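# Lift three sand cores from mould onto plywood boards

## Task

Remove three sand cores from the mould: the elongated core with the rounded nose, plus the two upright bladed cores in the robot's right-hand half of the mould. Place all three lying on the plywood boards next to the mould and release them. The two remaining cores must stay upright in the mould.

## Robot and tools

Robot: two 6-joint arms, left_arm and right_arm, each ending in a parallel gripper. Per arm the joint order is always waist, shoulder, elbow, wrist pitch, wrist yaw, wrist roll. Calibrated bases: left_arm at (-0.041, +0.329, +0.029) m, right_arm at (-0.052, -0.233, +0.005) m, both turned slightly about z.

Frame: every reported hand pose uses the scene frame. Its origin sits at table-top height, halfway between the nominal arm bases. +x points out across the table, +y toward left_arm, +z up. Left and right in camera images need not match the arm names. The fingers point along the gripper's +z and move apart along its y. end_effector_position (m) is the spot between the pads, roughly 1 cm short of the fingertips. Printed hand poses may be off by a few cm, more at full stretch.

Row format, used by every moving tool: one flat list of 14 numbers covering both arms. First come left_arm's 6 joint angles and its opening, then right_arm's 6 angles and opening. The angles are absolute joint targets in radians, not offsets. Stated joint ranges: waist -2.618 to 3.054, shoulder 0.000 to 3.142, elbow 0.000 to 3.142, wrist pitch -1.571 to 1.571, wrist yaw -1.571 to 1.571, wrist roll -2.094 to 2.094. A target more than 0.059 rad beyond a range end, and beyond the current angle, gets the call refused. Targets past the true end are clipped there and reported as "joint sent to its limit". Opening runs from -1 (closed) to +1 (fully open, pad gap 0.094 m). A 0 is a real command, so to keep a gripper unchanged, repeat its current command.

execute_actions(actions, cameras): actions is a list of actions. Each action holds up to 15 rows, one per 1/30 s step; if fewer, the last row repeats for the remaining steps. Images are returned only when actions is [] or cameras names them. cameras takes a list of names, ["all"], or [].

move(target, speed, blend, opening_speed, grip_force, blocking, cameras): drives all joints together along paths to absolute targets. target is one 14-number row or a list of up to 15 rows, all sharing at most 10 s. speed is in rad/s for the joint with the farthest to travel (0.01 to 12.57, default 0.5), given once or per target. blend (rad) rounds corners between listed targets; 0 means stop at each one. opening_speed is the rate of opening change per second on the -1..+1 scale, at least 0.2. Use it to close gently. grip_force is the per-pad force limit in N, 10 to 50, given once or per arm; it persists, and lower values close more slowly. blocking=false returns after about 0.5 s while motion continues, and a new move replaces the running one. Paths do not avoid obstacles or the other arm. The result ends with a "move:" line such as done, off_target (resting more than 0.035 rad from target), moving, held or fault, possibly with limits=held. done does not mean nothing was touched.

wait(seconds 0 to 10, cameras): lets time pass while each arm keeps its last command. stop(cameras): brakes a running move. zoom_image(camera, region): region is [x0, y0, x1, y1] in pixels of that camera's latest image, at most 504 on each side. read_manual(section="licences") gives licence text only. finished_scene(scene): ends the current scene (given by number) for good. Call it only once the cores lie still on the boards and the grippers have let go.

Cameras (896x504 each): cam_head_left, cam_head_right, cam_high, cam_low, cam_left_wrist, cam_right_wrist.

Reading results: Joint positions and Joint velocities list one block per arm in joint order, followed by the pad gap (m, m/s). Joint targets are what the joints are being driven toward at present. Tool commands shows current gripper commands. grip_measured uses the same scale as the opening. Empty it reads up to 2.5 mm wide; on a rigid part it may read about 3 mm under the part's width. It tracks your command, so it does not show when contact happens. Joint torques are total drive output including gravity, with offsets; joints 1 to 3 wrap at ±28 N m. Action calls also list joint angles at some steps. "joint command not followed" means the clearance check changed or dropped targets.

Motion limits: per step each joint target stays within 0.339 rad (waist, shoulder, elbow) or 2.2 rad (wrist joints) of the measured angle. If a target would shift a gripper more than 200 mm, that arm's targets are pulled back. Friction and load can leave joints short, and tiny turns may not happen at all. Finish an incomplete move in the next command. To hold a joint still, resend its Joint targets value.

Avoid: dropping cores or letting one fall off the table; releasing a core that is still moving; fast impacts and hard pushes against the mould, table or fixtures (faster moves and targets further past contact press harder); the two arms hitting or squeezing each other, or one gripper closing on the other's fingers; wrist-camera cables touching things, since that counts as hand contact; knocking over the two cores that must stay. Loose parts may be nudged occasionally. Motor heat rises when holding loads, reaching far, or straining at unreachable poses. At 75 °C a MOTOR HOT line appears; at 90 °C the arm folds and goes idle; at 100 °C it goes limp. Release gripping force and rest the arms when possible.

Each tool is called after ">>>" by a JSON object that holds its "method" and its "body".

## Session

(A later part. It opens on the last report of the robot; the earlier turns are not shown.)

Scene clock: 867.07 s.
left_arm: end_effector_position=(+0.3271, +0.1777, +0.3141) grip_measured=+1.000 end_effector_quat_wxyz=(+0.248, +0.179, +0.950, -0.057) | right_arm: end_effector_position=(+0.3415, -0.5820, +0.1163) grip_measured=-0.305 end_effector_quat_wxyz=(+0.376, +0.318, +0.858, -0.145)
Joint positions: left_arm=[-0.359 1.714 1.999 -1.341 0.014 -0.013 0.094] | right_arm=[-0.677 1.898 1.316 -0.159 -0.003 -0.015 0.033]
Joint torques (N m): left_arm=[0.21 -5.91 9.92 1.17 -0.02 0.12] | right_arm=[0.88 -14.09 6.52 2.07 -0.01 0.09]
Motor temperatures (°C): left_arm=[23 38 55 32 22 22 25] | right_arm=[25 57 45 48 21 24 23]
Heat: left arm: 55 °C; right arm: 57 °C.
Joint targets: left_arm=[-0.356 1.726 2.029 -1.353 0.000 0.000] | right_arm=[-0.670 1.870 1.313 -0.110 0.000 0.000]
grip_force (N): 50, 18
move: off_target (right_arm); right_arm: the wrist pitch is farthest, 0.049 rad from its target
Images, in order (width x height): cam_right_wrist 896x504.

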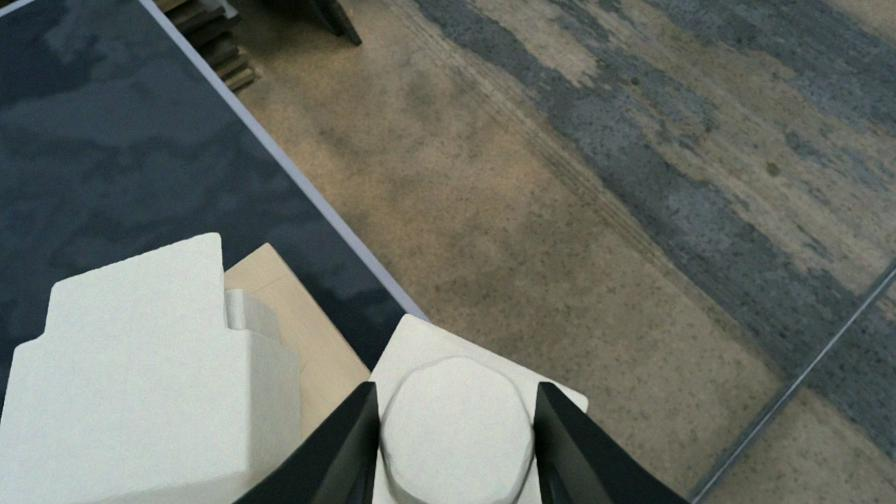

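>>> {"method": "move", "body": {"target": [-0.356, 1.726, 2.029, -1.353, 0.0, 0.0, 1.0, -0.670, 1.715, 0.942, 0.39, 0.0, 0.0, -0.6], "speed": 0.2, "cameras": ["cam_right_wrist", "cam_head_right", "cam_low"]}}

Scene clock: 893.83 s.
left_arm: end_effector_position=(+0.3271, +0.1777, +0.3141) grip_measured=+1.000 end_effector_quat_wxyz=(+0.248, +0.179, +0.950, -0.057) | right_arm: end_effector_position=(+0.3224, -0.5650, +0.1241) grip_measured=-0.305 end_effector_quat_wxyz=(+0.481, +0.298, +0.804, -0.185)
Joint positions: left_arm=[-0.359 1.714 1.999 -1.341 0.014 -0.013 0.094] | right_arm=[-0.677 1.759 0.942 0.327 -0.003 -0.014 0.033]
Joint torques (N m): left_arm=[0.2 -5.89 9.88 1.17 -0.05 0.15] | right_arm=[0.9 -13.87 6.38 2.38 0.01 0.07]
Motor temperatures (°C): left_arm=[23 38 55 32 22 22 25] | right_arm=[25 57 43 50 21 24 22]
Heat: left arm: 55 °C; right arm: 57 °C.
Joint targets: left_arm=[-0.356 1.726 2.029 -1.353 0.000 0.000] | right_arm=[-0.670 1.715 0.942 0.390 0.000 0.000]
grip_force (N): 50, 18
move: off_target (right_arm); right_arm: the wrist pitch is farthest, 0.063 rad from its target
Images, in order (width x height): cam_head_right 896x504, cam_low 896x504, cam_right_wrist 896x504.

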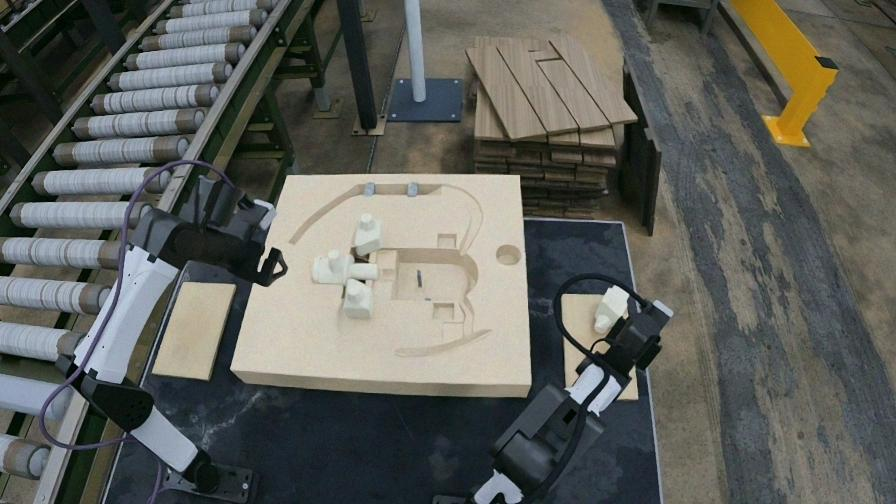

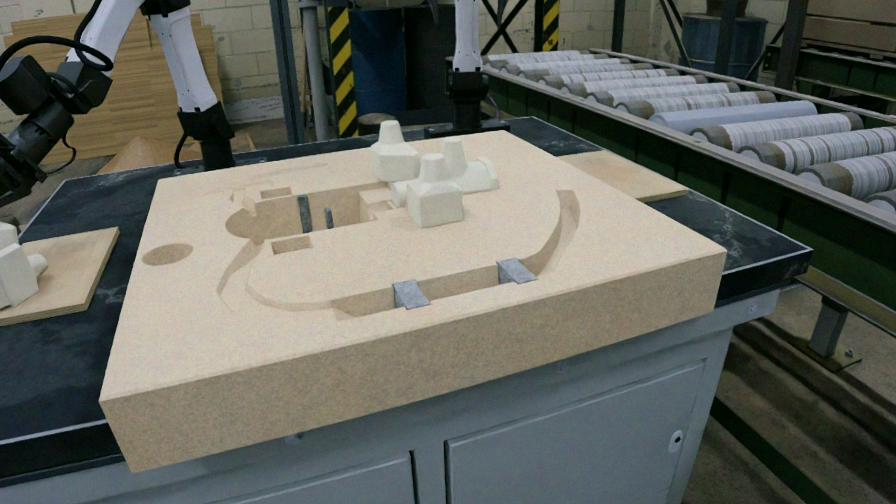

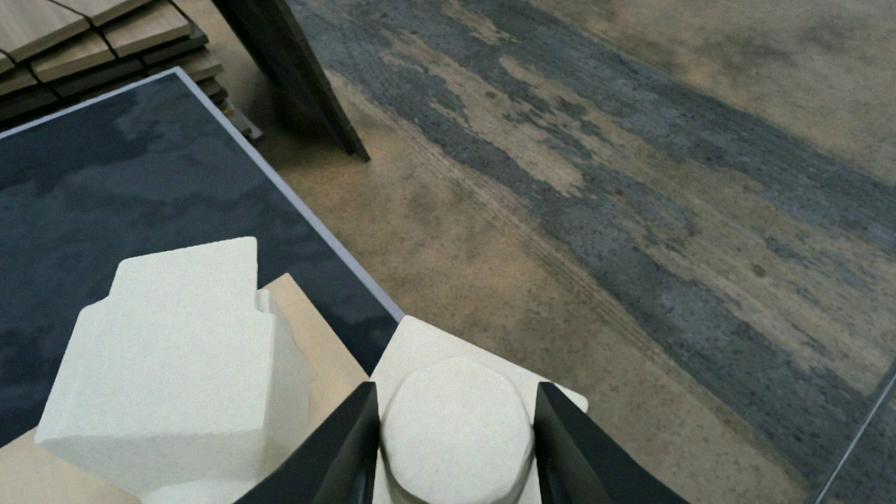

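>>> {"method": "move", "body": {"target": [-0.356, 1.726, 2.029, -1.353, 0.0, 0.0, 1.0, -0.670, 1.720, 0.627, 0.96, 0.0, 0.0, -0.6], "speed": 0.25, "cameras": ["cam_right_wrist", "cam_head_right"]}}

Scene clock: 900.20 s.
left_arm: end_effector_position=(+0.3271, +0.1777, +0.3141) grip_measured=+1.000 end_effector_quat_wxyz=(+0.248, +0.179, +0.950, -0.057) | right_arm: end_effector_position=(+0.2992, -0.5444, +0.1246) grip_measured=-0.305 end_effector_quat_wxyz=(+0.578, +0.273, +0.736, -0.223)
Joint positions: left_arm=[-0.359 1.714 1.999 -1.341 0.014 -0.013 0.094] | right_arm=[-0.677 1.756 0.627 0.893 -0.003 -0.014 0.033]
Joint torques (N m): left_arm=[0.2 -5.9 9.84 1.18 -0.06 0.13] | right_arm=[0.94 -11.77 5.57 2.51 -0.02 0.12]
Motor temperatures (°C): left_arm=[23 38 55 32 22 22 25] | right_arm=[25 57 43 50 21 24 22]
Heat: left arm: 55 °C; right arm: 57 °C.
Joint targets: left_arm=[-0.356 1.726 2.029 -1.353 0.000 0.000] | right_arm=[-0.670 1.720 0.627 0.960 0.000 0.000]
grip_force (N): 50, 18
move: off_target (right_arm); right_arm: the wrist pitch is farthest, 0.067 rad from its target
Images, in order (width x height): cam_head_right 896x504, cam_right_wrist 896x504.

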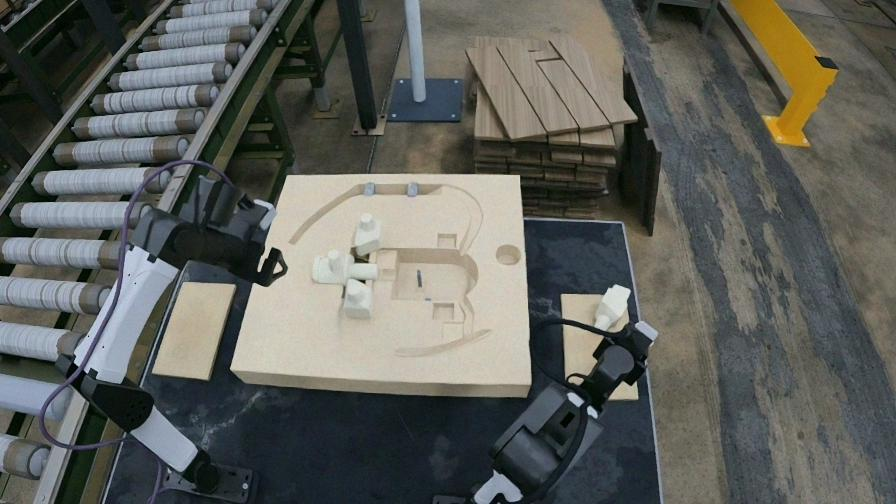

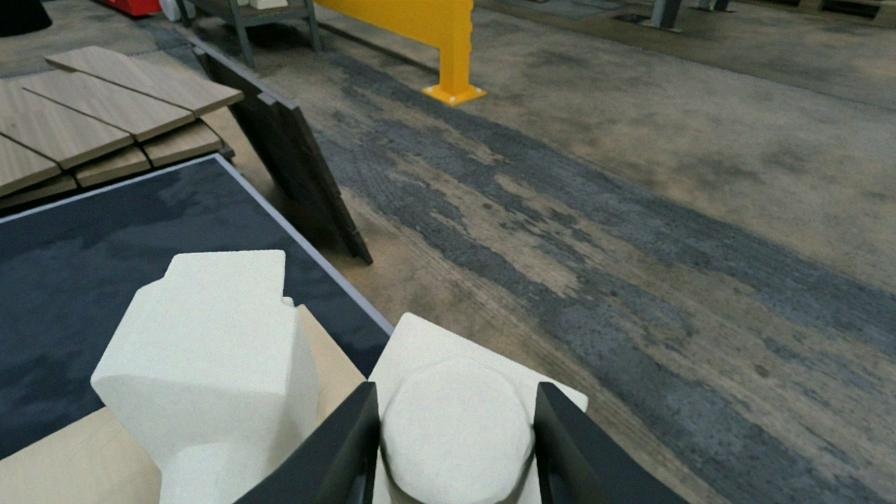

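>>> {"method": "move", "body": {"target": [-0.356, 1.726, 2.029, -1.353, 0.0, 0.0, 1.0, -0.670, 1.725, 0.488, 1.10, 0.0, 0.0, -0.6], "speed": 0.15, "grip_force": [50, 12], "cameras": ["cam_right_wrist", "cam_head_right"]}}

Scene clock: 905.10 s.
left_arm: end_effector_position=(+0.3271, +0.1777, +0.3141) grip_measured=+1.000 end_effector_quat_wxyz=(+0.248, +0.179, +0.950, -0.057) | right_arm: end_effector_position=(+0.2809, -0.5275, +0.1183) grip_measured=-0.298 end_effector_quat_wxyz=(+0.596, +0.267, +0.721, -0.230)
Joint positions: left_arm=[-0.359 1.714 1.999 -1.341 0.014 -0.013 0.094] | right_arm=[-0.676 1.752 0.494 1.074 -0.003 -0.014 0.033]
Joint torques (N m): left_arm=[0.18 -5.9 9.85 1.17 -0.06 0.13] | right_arm=[0.81 -10.15 4.4 2.17 -0.01 0.09]
Motor temperatures (°C): left_arm=[23 38 55 32 22 22 25] | right_arm=[25 56 42 51 21 24 22]
Heat: left arm: 55 °C; right arm: 56 °C.
Joint targets: left_arm=[-0.356 1.726 2.029 -1.353 0.000 0.000] | right_arm=[-0.670 1.725 0.488 1.100 0.000 0.000]
grip_force (N): 50, 12
move: done
Images, in order (width x height): cam_head_right 896x504, cam_right_wrist 896x504.

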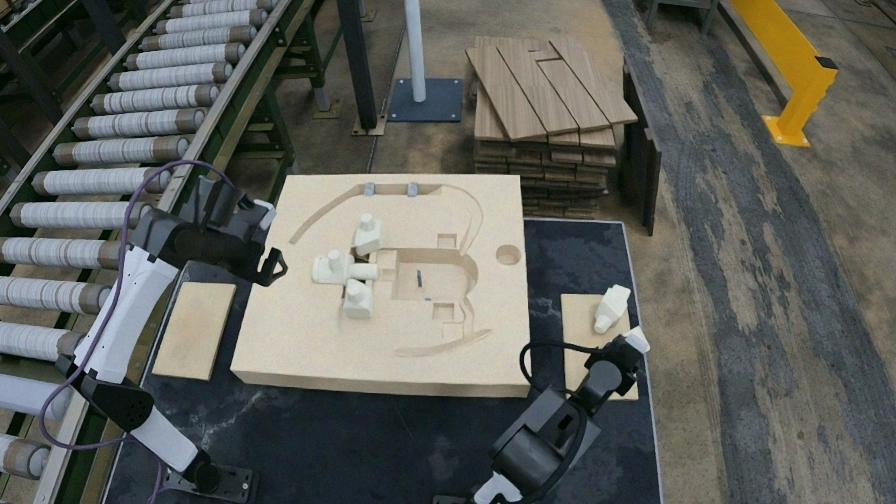

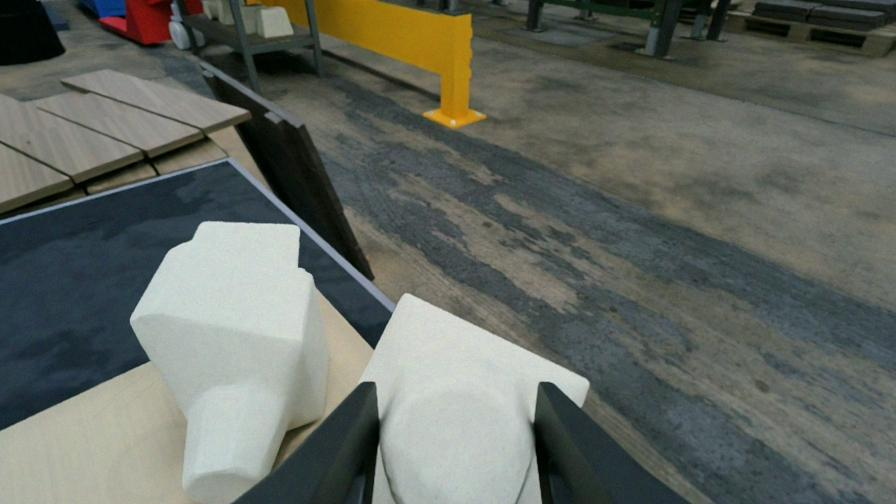

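>>> {"method": "move", "body": {"target": [-0.356, 1.726, 2.029, -1.353, 0.0, 0.0, 1.0, -0.670, 1.72, 0.386, 1.165, 0.0, 0.0, -0.6], "speed": 0.12, "cameras": ["cam_right_wrist", "cam_head_right"]}}

Scene clock: 910.37 s.
left_arm: end_effector_position=(+0.3271, +0.1777, +0.3141) grip_measured=+1.000 end_effector_quat_wxyz=(+0.248, +0.179, +0.950, -0.057) | right_arm: end_effector_position=(+0.2637, -0.5120, +0.1067) grip_measured=-0.298 end_effector_quat_wxyz=(+0.595, +0.267, +0.723, -0.229)
Joint positions: left_arm=[-0.359 1.714 1.999 -1.341 0.014 -0.013 0.094] | right_arm=[-0.675 1.74 0.392 1.159 -0.003 -0.014 0.033]
Joint torques (N m): left_arm=[0.29 -5.85 9.91 1.17 -0.06 0.15] | right_arm=[0.87 -8.88 4.03 1.92 -0.01 0.08]
Motor temperatures (°C): left_arm=[23 38 55 32 22 22 25] | right_arm=[25 55 41 51 21 24 22]
Heat: left arm: 55 °C; right arm: 55 °C.
Joint targets: left_arm=[-0.356 1.726 2.029 -1.353 0.000 0.000] | right_arm=[-0.670 1.720 0.386 1.165 0.000 0.000]
grip_force (N): 50, 12
move: done
Images, in order (width x height): cam_head_right 896x504, cam_right_wrist 896x504.

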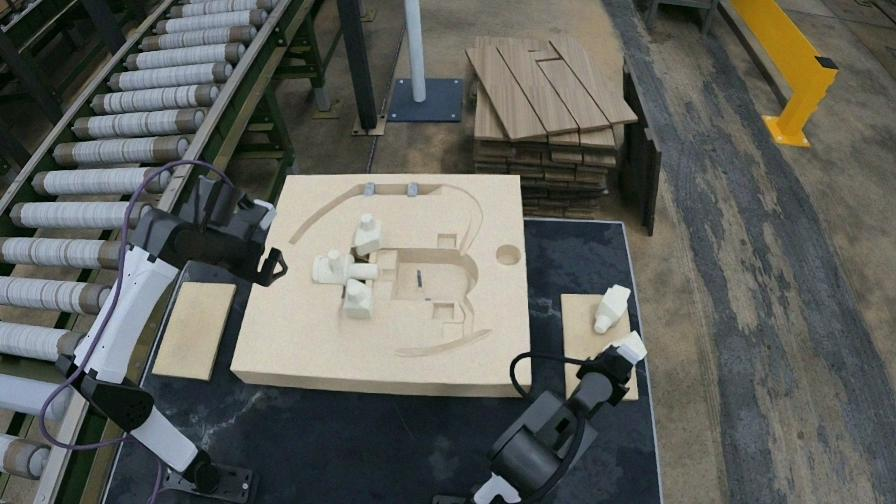

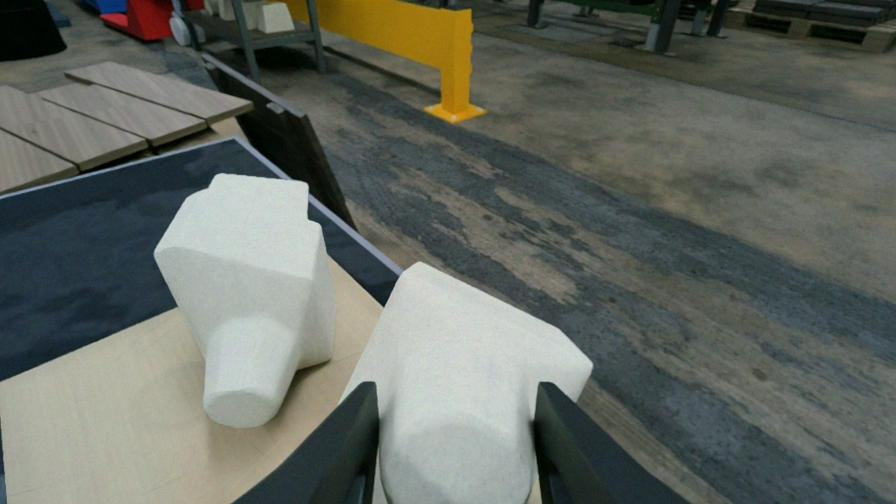

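>>> {"method": "move", "body": {"target": [-0.356, 1.726, 2.029, -1.353, 0.0, 0.0, 1.0, -0.670, 1.755, 0.309, 1.25, 0.0, 0.0, -0.6], "speed": 0.12, "cameras": ["cam_right_wrist", "cam_head_right"]}}

Scene clock: 918.47 s.
left_arm: end_effector_position=(+0.3271, +0.1777, +0.3141) grip_measured=+1.000 end_effector_quat_wxyz=(+0.248, +0.179, +0.950, -0.057) | right_arm: end_effector_position=(+0.2479, -0.4980, +0.0869) grip_measured=-0.298 end_effector_quat_wxyz=(+0.580, +0.272, +0.735, -0.223)
Joint positions: left_arm=[-0.359 1.714 1.999 -1.341 0.014 -0.013 0.094] | right_arm=[-0.675 1.747 0.309 1.207 -0.003 -0.014 0.033]
Joint torques (N m): left_arm=[0.23 -5.91 9.92 1.17 -0.06 0.13] | right_arm=[0.83 -5.59 4.11 2.3 -0.01 0.07]
Motor temperatures (°C): left_arm=[23 38 55 32 22 22 25] | right_arm=[25 53 40 50 21 24 22]
Heat: left arm: 55 °C; right arm: 53 °C.
Joint targets: left_arm=[-0.356 1.726 2.029 -1.353 0.000 0.000] | right_arm=[-0.670 1.755 0.309 1.250 0.000 0.000]
grip_force (N): 50, 12
move: off_target (right_arm); right_arm: the wrist pitch is farthest, 0.043 rad from its target
Images, in order (width x height): cam_head_right 896x504, cam_right_wrist 896x504.

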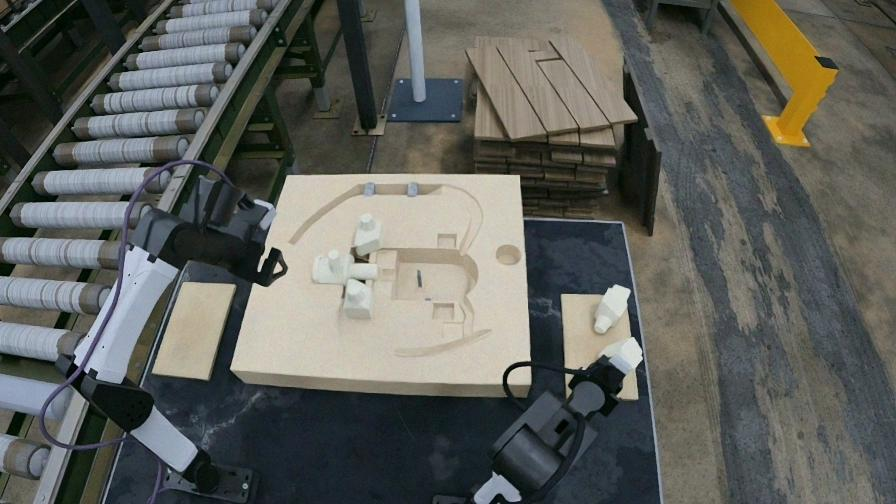

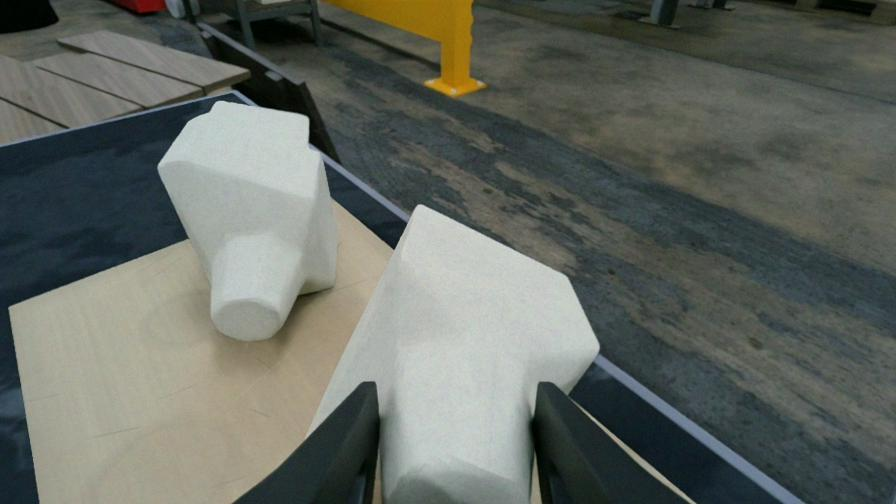

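>>> {"method": "move", "body": {"target": [[-0.356, 1.726, 2.029, -1.353, 0.0, 0.0, 1.0, -0.670, 1.80, 0.287, 1.28, 0.0, 0.0, -0.6],[-0.356, 1.726, 2.029, -1.353, 0.0, 0.0, 1.0, -0.670, 1.83, 0.272, 1.295, 0.0, 0.0, -0.6]], "speed": 0.1, "blend": [0.02,0], "cameras": ["cam_right_wrist", "cam_head_right"]}}

Scene clock: 927.10 s.
left_arm: end_effector_position=(+0.3271, +0.1777, +0.3141) grip_measured=+1.000 end_effector_quat_wxyz=(+0.248, +0.179, +0.950, -0.057) | right_arm: end_effector_position=(+0.2405, -0.4915, +0.0610) grip_measured=-0.299 end_effector_quat_wxyz=(+0.559, +0.278, +0.751, -0.215)
Joint positions: left_arm=[-0.359 1.714 1.999 -1.341 0.014 -0.013 0.094] | right_arm=[-0.675 1.821 0.277 1.258 -0.003 -0.014 0.033]
Joint torques (N m): left_arm=[0.23 -5.86 9.89 1.18 -0.06 0.13] | right_arm=[0.87 -5.72 3.15 2.28 0.02 0.06]
Motor temperatures (°C): left_arm=[23 38 55 32 22 22 25] | right_arm=[25 51 39 52 21 24 22]
Heat: left arm: 55 °C; right arm: 52 °C.
Joint targets: left_arm=[-0.356 1.726 2.029 -1.353 0.000 0.000] | right_arm=[-0.670 1.830 0.272 1.295 0.000 0.000]
grip_force (N): 50, 12
move: off_target (right_arm); blend cut to 0.015 rad at target 1; right_arm: the wrist pitch is farthest, 0.037 rad from its target
Images, in order (width x height): cam_head_right 896x504, cam_right_wrist 896x504.

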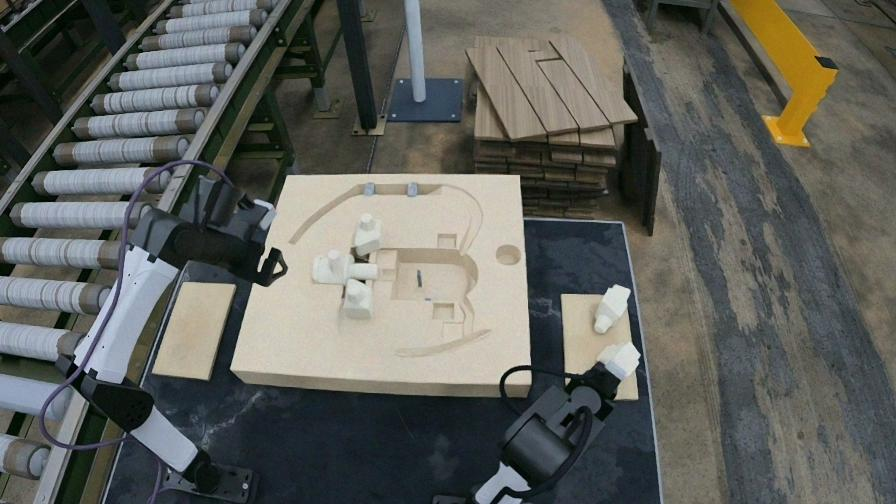

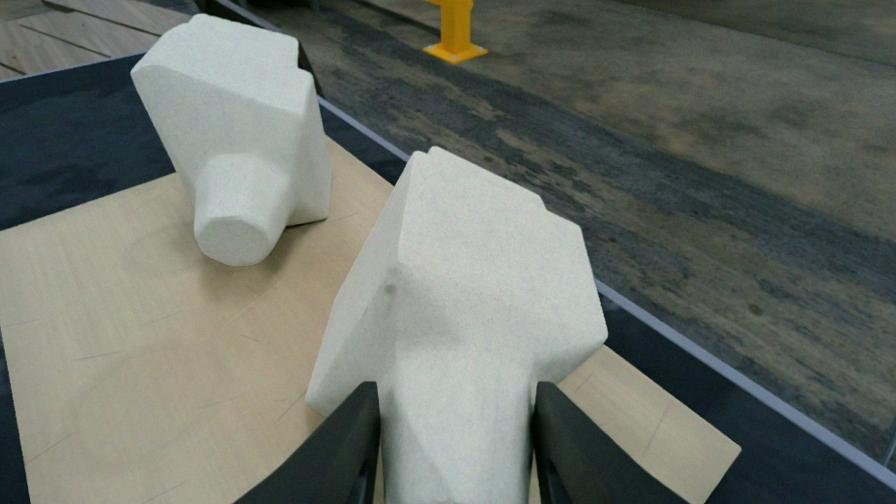

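>>> {"method": "move", "body": {"target": [-0.356, 1.726, 2.029, -1.353, 0.0, 0.0, 1.0, -0.670, 1.862, 0.270, 1.30, 0.0, 0.0, -0.6], "speed": 0.08, "cameras": ["cam_right_wrist"]}}

Scene clock: 932.17 s.
left_arm: end_effector_position=(+0.3271, +0.1777, +0.3141) grip_measured=+1.000 end_effector_quat_wxyz=(+0.248, +0.179, +0.950, -0.057) | right_arm: end_effector_position=(+0.2412, -0.4922, +0.0603) grip_measured=-0.299 end_effector_quat_wxyz=(+0.563, +0.277, +0.748, -0.217)
Joint positions: left_arm=[-0.359 1.714 1.999 -1.341 0.014 -0.013 0.094] | right_arm=[-0.675 1.845 0.277 1.293 -0.003 -0.014 0.033]
Joint torques (N m): left_arm=[0.23 -5.96 9.84 1.17 -0.06 0.15] | right_arm=[0.77 -5.04 2.96 1.97 0.04 0.07]
Motor temperatures (°C): left_arm=[23 38 55 32 22 22 25] | right_arm=[25 51 39 52 21 24 22]
Heat: left arm: 55 °C; right arm: 52 °C.
Joint targets: left_arm=[-0.356 1.726 2.029 -1.353 0.000 0.000] | right_arm=[-0.670 1.862 0.270 1.300 0.000 0.000]
grip_force (N): 50, 12
move: done
Images, in order (width x height): cam_right_wrist 896x504.

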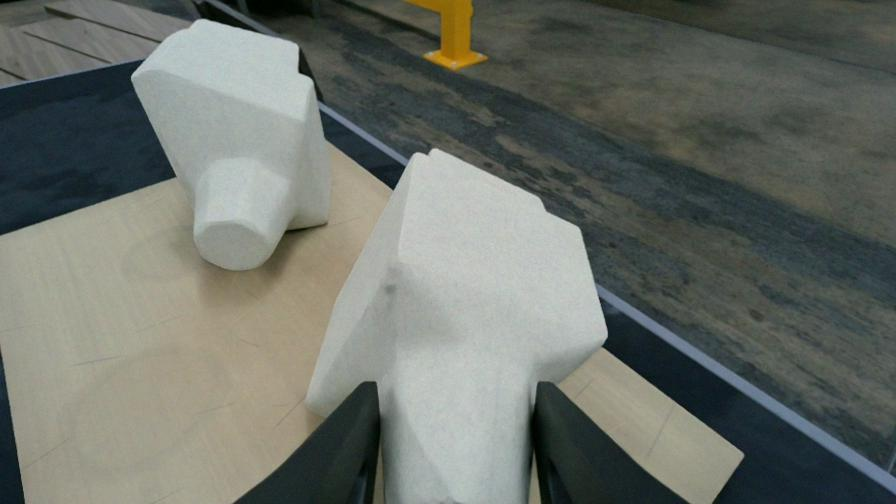

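>>> {"method": "zoom_image", "body": {"camera": "cam_right_wrist", "region": [260, 130, 640, 504]}}

>>> {"method": "wait", "body": {"seconds": 0.1, "cameras": ["cam_head_right", "cam_high", "cam_head_left"]}}

>>> {"method": "zoom_image", "body": {"camera": "cam_high", "region": [430, 50, 640, 170]}}

>>> {"method": "zoom_image", "body": {"camera": "cam_head_right", "region": [540, 270, 680, 420]}}

Scaled by 1.326 from the camera's 896x504 image, which has a finer 1280x720 frame.

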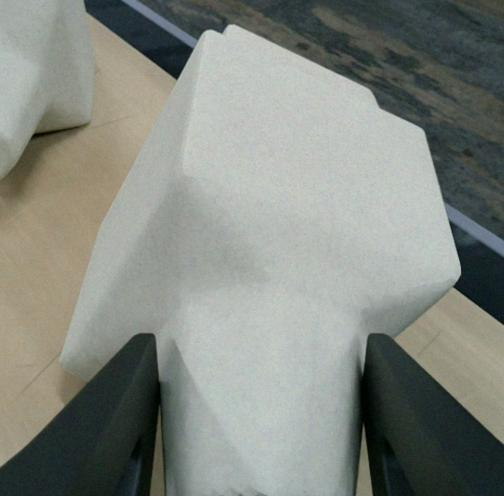

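Scene clock: 937.43 s.
left_arm: end_effector_position=(+0.3271, +0.1777, +0.3141) grip_measured=+1.000 end_effector_quat_wxyz=(+0.248, +0.179, +0.950, -0.057) | right_arm: end_effector_position=(+0.2412, -0.4922, +0.0603) grip_measured=-0.299 end_effector_quat_wxyz=(+0.563, +0.277, +0.748, -0.217)
Joint positions: left_arm=[-0.359 1.714 1.999 -1.341 0.014 -0.013 0.094] | right_arm=[-0.675 1.845 0.277 1.293 -0.003 -0.014 0.033]
Joint torques (N m): left_arm=[0.27 -5.81 9.84 1.17 -0.06 0.14] | right_arm=[0.84 -4.72 3.02 1.99 0.01 0.07]
Motor temperatures (°C): left_arm=[23 38 55 32 22 22 25] | right_arm=[25 50 38 51 21 24 22]
Heat: left arm: 55 °C; right arm: 51 °C.
Joint targets: left_arm=[-0.356 1.726 2.029 -1.353 0.000 0.000] | right_arm=[-0.670 1.862 0.270 1.300 0.000 0.000]
Tool commands: left_gripper/opening=+1.0 right_gripper/opening=-0.6
grip_force (N): 50, 12
wait: 0.10 s; at rest from the start
Images, in order (width x height): cam_head_left 896x504, cam_head_right 896x504, cam_high 896x504.

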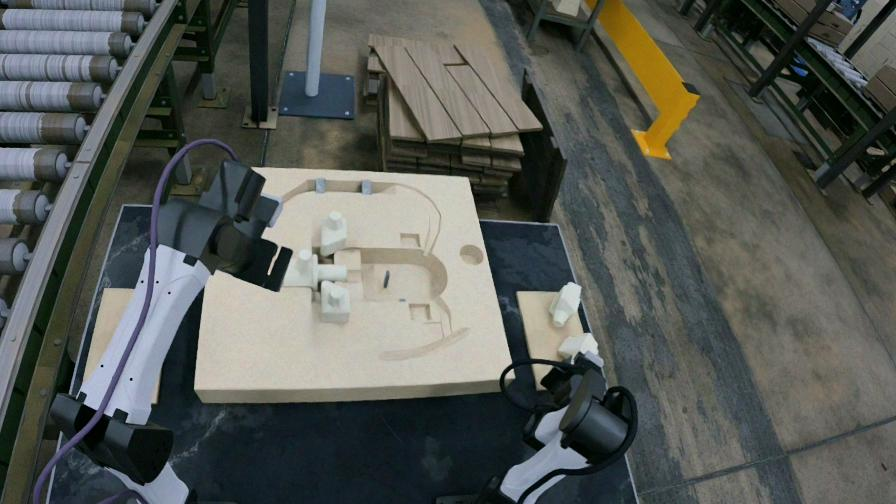

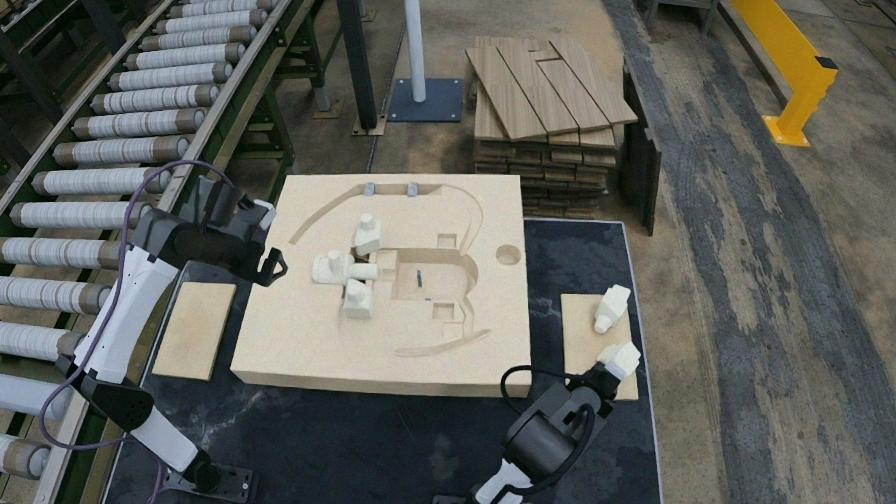

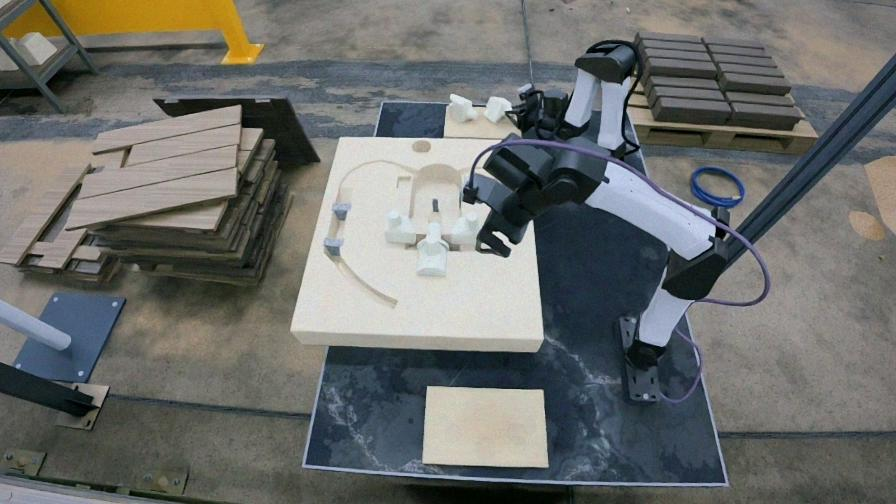

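Scaled by 2.400 from the camera's 896x504 image, which has a finer 1280x720 frame.

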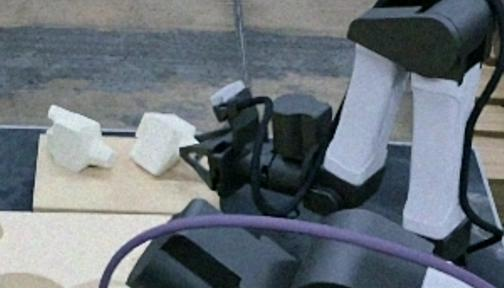

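Scaled by 3.360 from the camera's 896x504 image, which has a finer 1280x720 frame.

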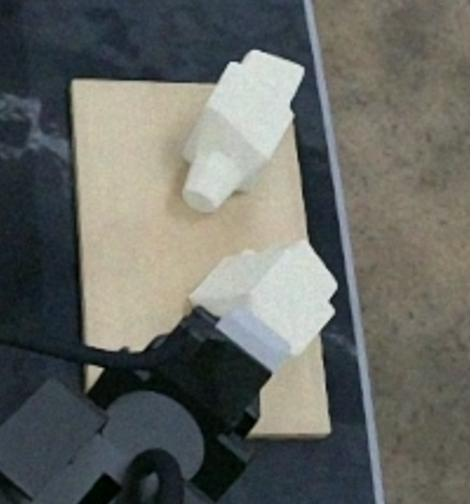

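>>> {"method": "move", "body": {"target": [-0.356, 1.726, 2.029, -1.353, 0.0, 0.0, 1.0, -0.670, 1.862, 0.270, 1.24, 0.0, 0.0, -0.6], "speed": 0.08, "cameras": ["cam_right_wrist"]}}

Scene clock: 959.43 s.
left_arm: end_effector_position=(+0.3271, +0.1777, +0.3141) grip_measured=+1.000 end_effector_quat_wxyz=(+0.248, +0.179, +0.950, -0.057) | right_arm: end_effector_position=(+0.2411, -0.4921, +0.0600) grip_measured=-0.299 end_effector_quat_wxyz=(+0.562, +0.277, +0.748, -0.217)
Joint positions: left_arm=[-0.359 1.714 1.999 -1.341 0.014 -0.013 0.094] | right_arm=[-0.675 1.845 0.277 1.291 -0.003 -0.014 0.033]
Joint torques (N m): left_arm=[0.25 -5.85 9.77 1.18 -0.05 0.13] | right_arm=[0.8 -5.03 2.97 1.47 0.01 0.09]
Motor temperatures (°C): left_arm=[23 38 55 32 22 22 25] | right_arm=[25 46 37 49 21 24 22]
Heat: left arm: 55 °C; right arm: 49 °C.
Joint targets: left_arm=[-0.356 1.726 2.029 -1.353 0.000 0.000] | right_arm=[-0.670 1.862 0.270 1.240 0.000 0.000]
grip_force (N): 50, 12
move: off_target (right_arm); right_arm: the wrist pitch is farthest, 0.051 rad from its target
Images, in order (width x height): cam_right_wrist 896x504.

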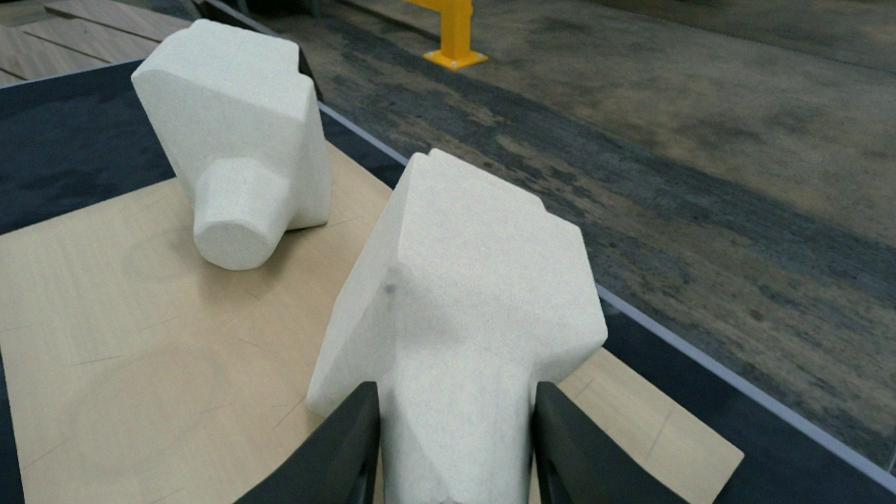

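>>> {"method": "move", "body": {"target": [-0.356, 1.726, 2.029, -1.353, 0.0, 0.0, 1.0, -0.670, 1.855, 0.270, 1.31, 0.0, 0.0, -0.6], "speed": 0.1}}

>>> {"method": "move", "body": {"target": [-0.356, 1.726, 2.029, -1.353, 0.0, 0.0, 1.0, -0.670, 1.855, 0.270, 1.31, 0.0, 0.0, 0.2], "speed": 0.1, "opening_speed": 0.3, "cameras": ["cam_right_wrist", "cam_head_left"]}}

Scene clock: 973.50 s.
left_arm: end_effector_position=(+0.3271, +0.1777, +0.3141) grip_measured=+1.000 end_effector_quat_wxyz=(+0.248, +0.179, +0.950, -0.057) | right_arm: end_effector_position=(+0.2413, -0.4922, +0.0605) grip_measured=-0.299 end_effector_quat_wxyz=(+0.563, +0.277, +0.748, -0.217)
Joint positions: left_arm=[-0.359 1.714 1.999 -1.341 0.014 -0.013 0.094] | right_arm=[-0.675 1.845 0.277 1.294 -0.003 -0.014 0.033]
Joint torques (N m): left_arm=[0.18 -5.83 9.85 1.17 -0.05 0.12] | right_arm=[0.88 -5.68 2.84 2.06 0 0.06]
Motor temperatures (°C): left_arm=[23 38 55 32 22 22 25] | right_arm=[25 45 36 47 21 24 22]
Heat: left arm: 55 °C; right arm: 47 °C.
Joint targets: left_arm=[-0.356 1.726 2.029 -1.353 0.000 0.000] | right_arm=[-0.670 1.855 0.270 1.310 0.000 0.000]
grip_force (N): 50, 12
move: done

Scene clock: 976.37 s.
left_arm: end_effector_position=(+0.3271, +0.1777, +0.3141) grip_measured=+1.000 end_effector_quat_wxyz=(+0.248, +0.179, +0.950, -0.057) | right_arm: end_effector_position=(+0.2414, -0.4921, +0.0605) grip_measured=+0.198 end_effector_quat_wxyz=(+0.563, +0.277, +0.748, -0.217)
Joint positions: left_arm=[-0.359 1.714 1.999 -1.341 0.014 -0.013 0.094] | right_arm=[-0.675 1.845 0.277 1.294 -0.003 -0.014 0.056]
Joint torques (N m): left_arm=[0.16 -5.89 9.89 1.18 -0.07 0.14] | right_arm=[0.7 -5.6 2.78 2.09 0.03 0.08]
Motor temperatures (°C): left_arm=[23 38 55 32 22 22 25] | right_arm=[25 45 36 47 21 24 22]
Heat: left arm: 55 °C; right arm: 47 °C.
Joint targets: left_arm=[-0.356 1.726 2.029 -1.353 0.000 0.000] | right_arm=[-0.670 1.855 0.270 1.310 0.000 0.000]
grip_force (N): 50, 12
move: done
Images, in order (width x height): cam_head_left 896x504, cam_right_wrist 896x504.

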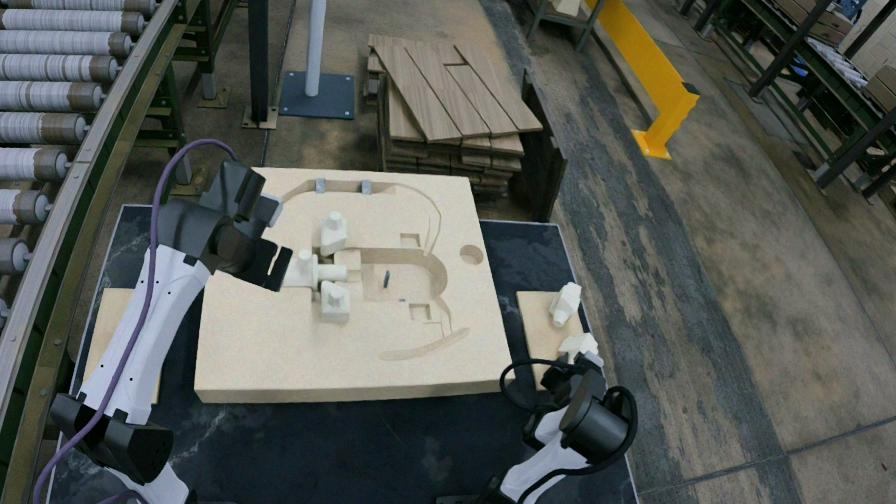

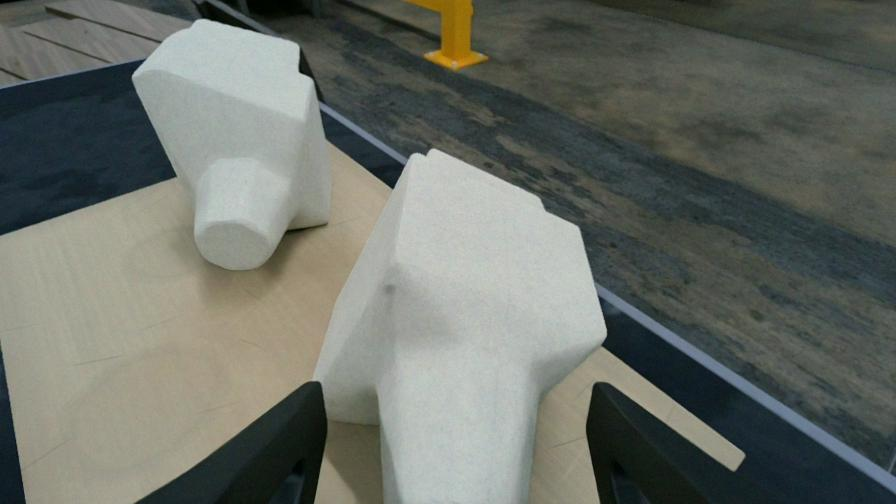

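>>> {"method": "move", "body": {"target": [[-0.356, 1.726, 2.029, -1.353, 0.0, 0.0, 1.0, -0.670, 1.60, 0.35, 1.20, 0.0, 0.0, 0.4],[-0.356, 1.726, 2.029, -1.353, 0.0, 0.0, 1.0, -0.60, 1.349, 1.283, -0.634, 0.0, 0.0, 1.0]], "speed": [0.3,0.8], "blend": [0.05,0], "grip_force": 50, "cameras": ["cam_right_wrist", "cam_head_left", "cam_high"]}}

Scene clock: 987.47 s.
left_arm: end_effector_position=(+0.3271, +0.1777, +0.3141) grip_measured=+1.000 end_effector_quat_wxyz=(+0.248, +0.179, +0.950, -0.057) | right_arm: end_effector_position=(+0.2666, -0.4771, +0.2461) grip_measured=+0.998 end_effector_quat_wxyz=(+0.387, +0.287, +0.866, -0.133)
Joint positions: left_arm=[-0.359 1.714 1.999 -1.341 0.014 -0.013 0.094] | right_arm=[-0.605 1.364 1.26 -0.624 -0.003 -0.013 0.094]
Joint torques (N m): left_arm=[0.18 -5.82 9.94 1.19 -0.05 0.15] | right_arm=[0.76 -7.39 8.55 1.55 0.02 0.06]
Motor temperatures (°C): left_arm=[23 38 55 32 22 22 25] | right_arm=[25 45 37 48 21 24 22]
Heat: left arm: 55 °C; right arm: 48 °C.
Joint targets: left_arm=[-0.356 1.726 2.029 -1.353 0.000 0.000] | right_arm=[-0.600 1.349 1.283 -0.634 0.000 0.000]
move: done
Images, in order (width x height): cam_head_left 896x504, cam_high 896x504, cam_right_wrist 896x504.

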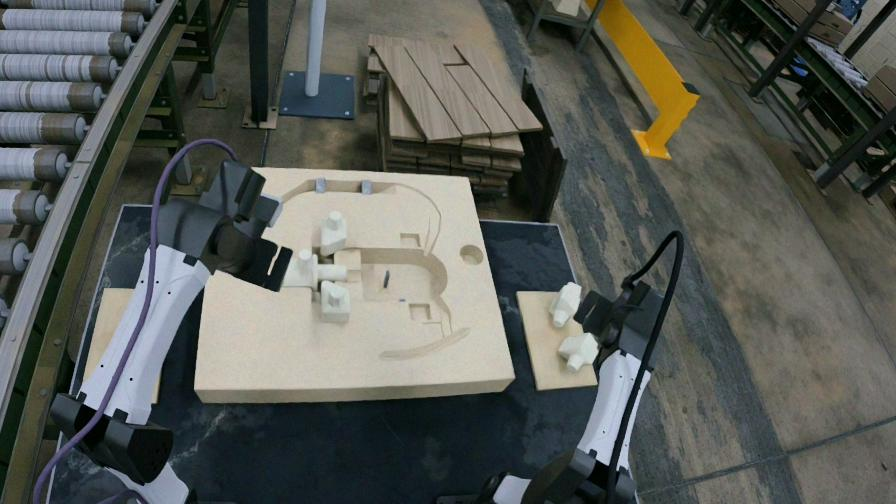

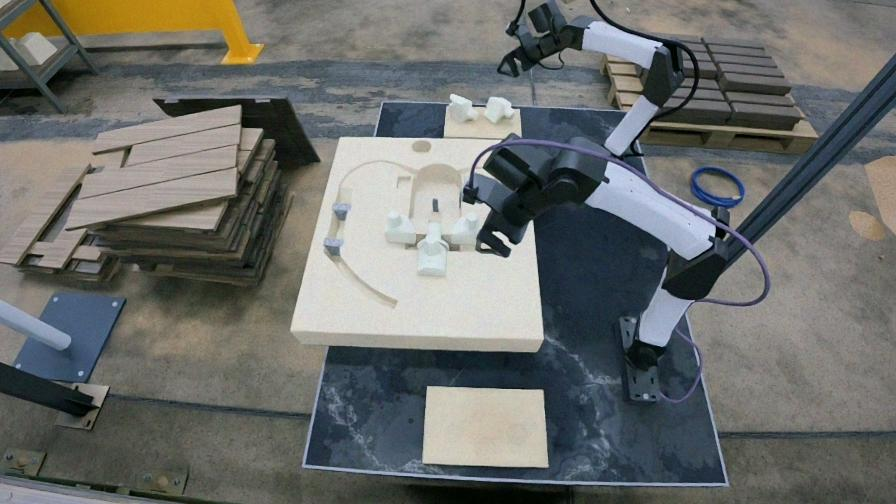

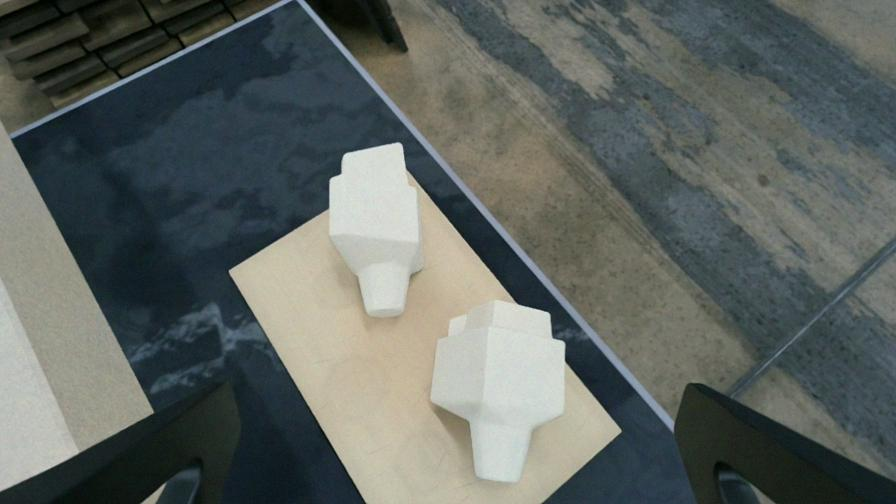

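>>> {"method": "move", "body": {"target": [-0.417, 1.99, 1.95, -0.94, 0.0, 0.0, 0.6, -0.60, 1.349, 1.283, -0.634, 0.0, 0.0, 1.0], "speed": 0.6, "cameras": ["cam_left_wrist", "cam_low", "cam_head_left"]}}

Scene clock: 999.93 s.
left_arm: end_effector_position=(+0.4217, +0.1094, +0.2322) grip_measured=+0.601 end_effector_quat_wxyz=(+0.284, +0.203, +0.934, -0.072) | right_arm: end_effector_position=(+0.2666, -0.4771, +0.2461) grip_measured=+0.998 end_effector_quat_wxyz=(+0.387, +0.287, +0.866, -0.133)
Joint positions: left_arm=[-0.414 1.986 1.962 -0.951 0.014 -0.013 0.075] | right_arm=[-0.605 1.364 1.26 -0.624 -0.003 -0.013 0.094]
Joint torques (N m): left_arm=[-0.36 -9.51 6.91 1.51 -0.04 0.13] | right_arm=[0.77 -7.46 8.53 1.58 0.01 0.08]
Motor temperatures (°C): left_arm=[23 38 55 32 22 22 25] | right_arm=[25 44 40 47 21 24 22]
Heat: left arm: 55 °C; right arm: 47 °C.
Joint targets: left_arm=[-0.417 1.990 1.950 -0.940 0.000 0.000] | right_arm=[-0.600 1.349 1.283 -0.634 0.000 0.000]
move: done
Images, in order (width x height): cam_head_left 896x504, cam_low 896x504, cam_left_wrist 896x504.

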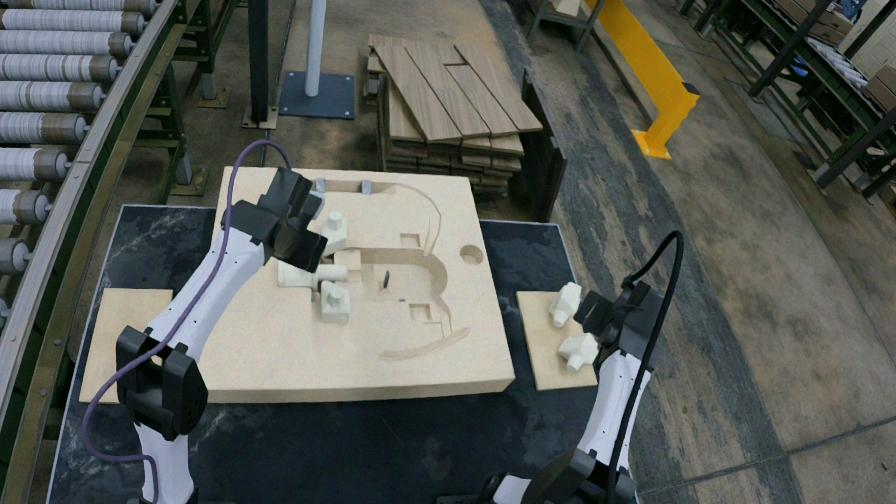

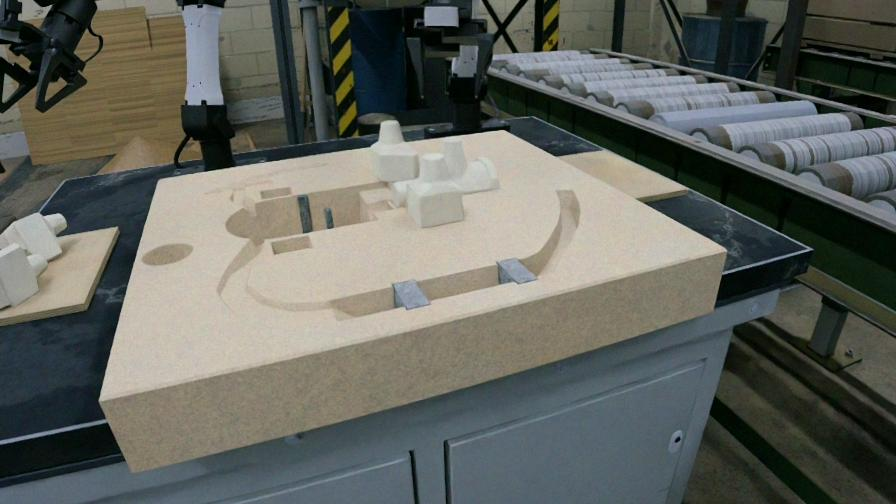

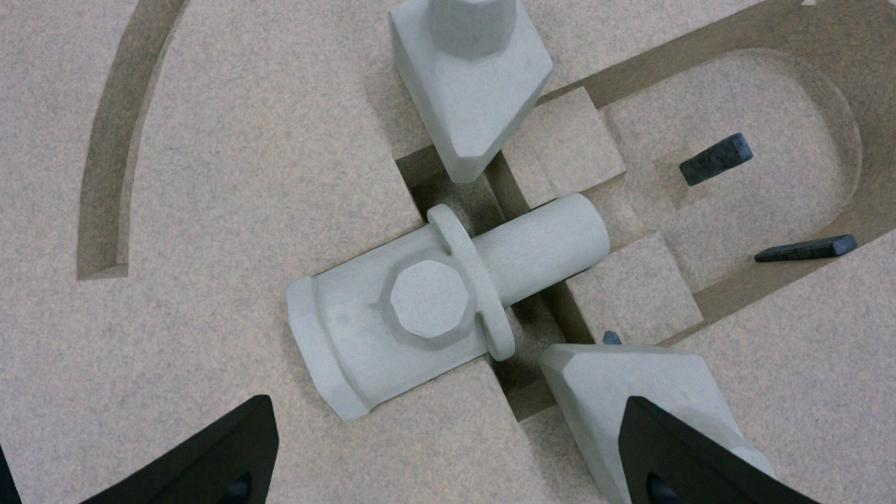

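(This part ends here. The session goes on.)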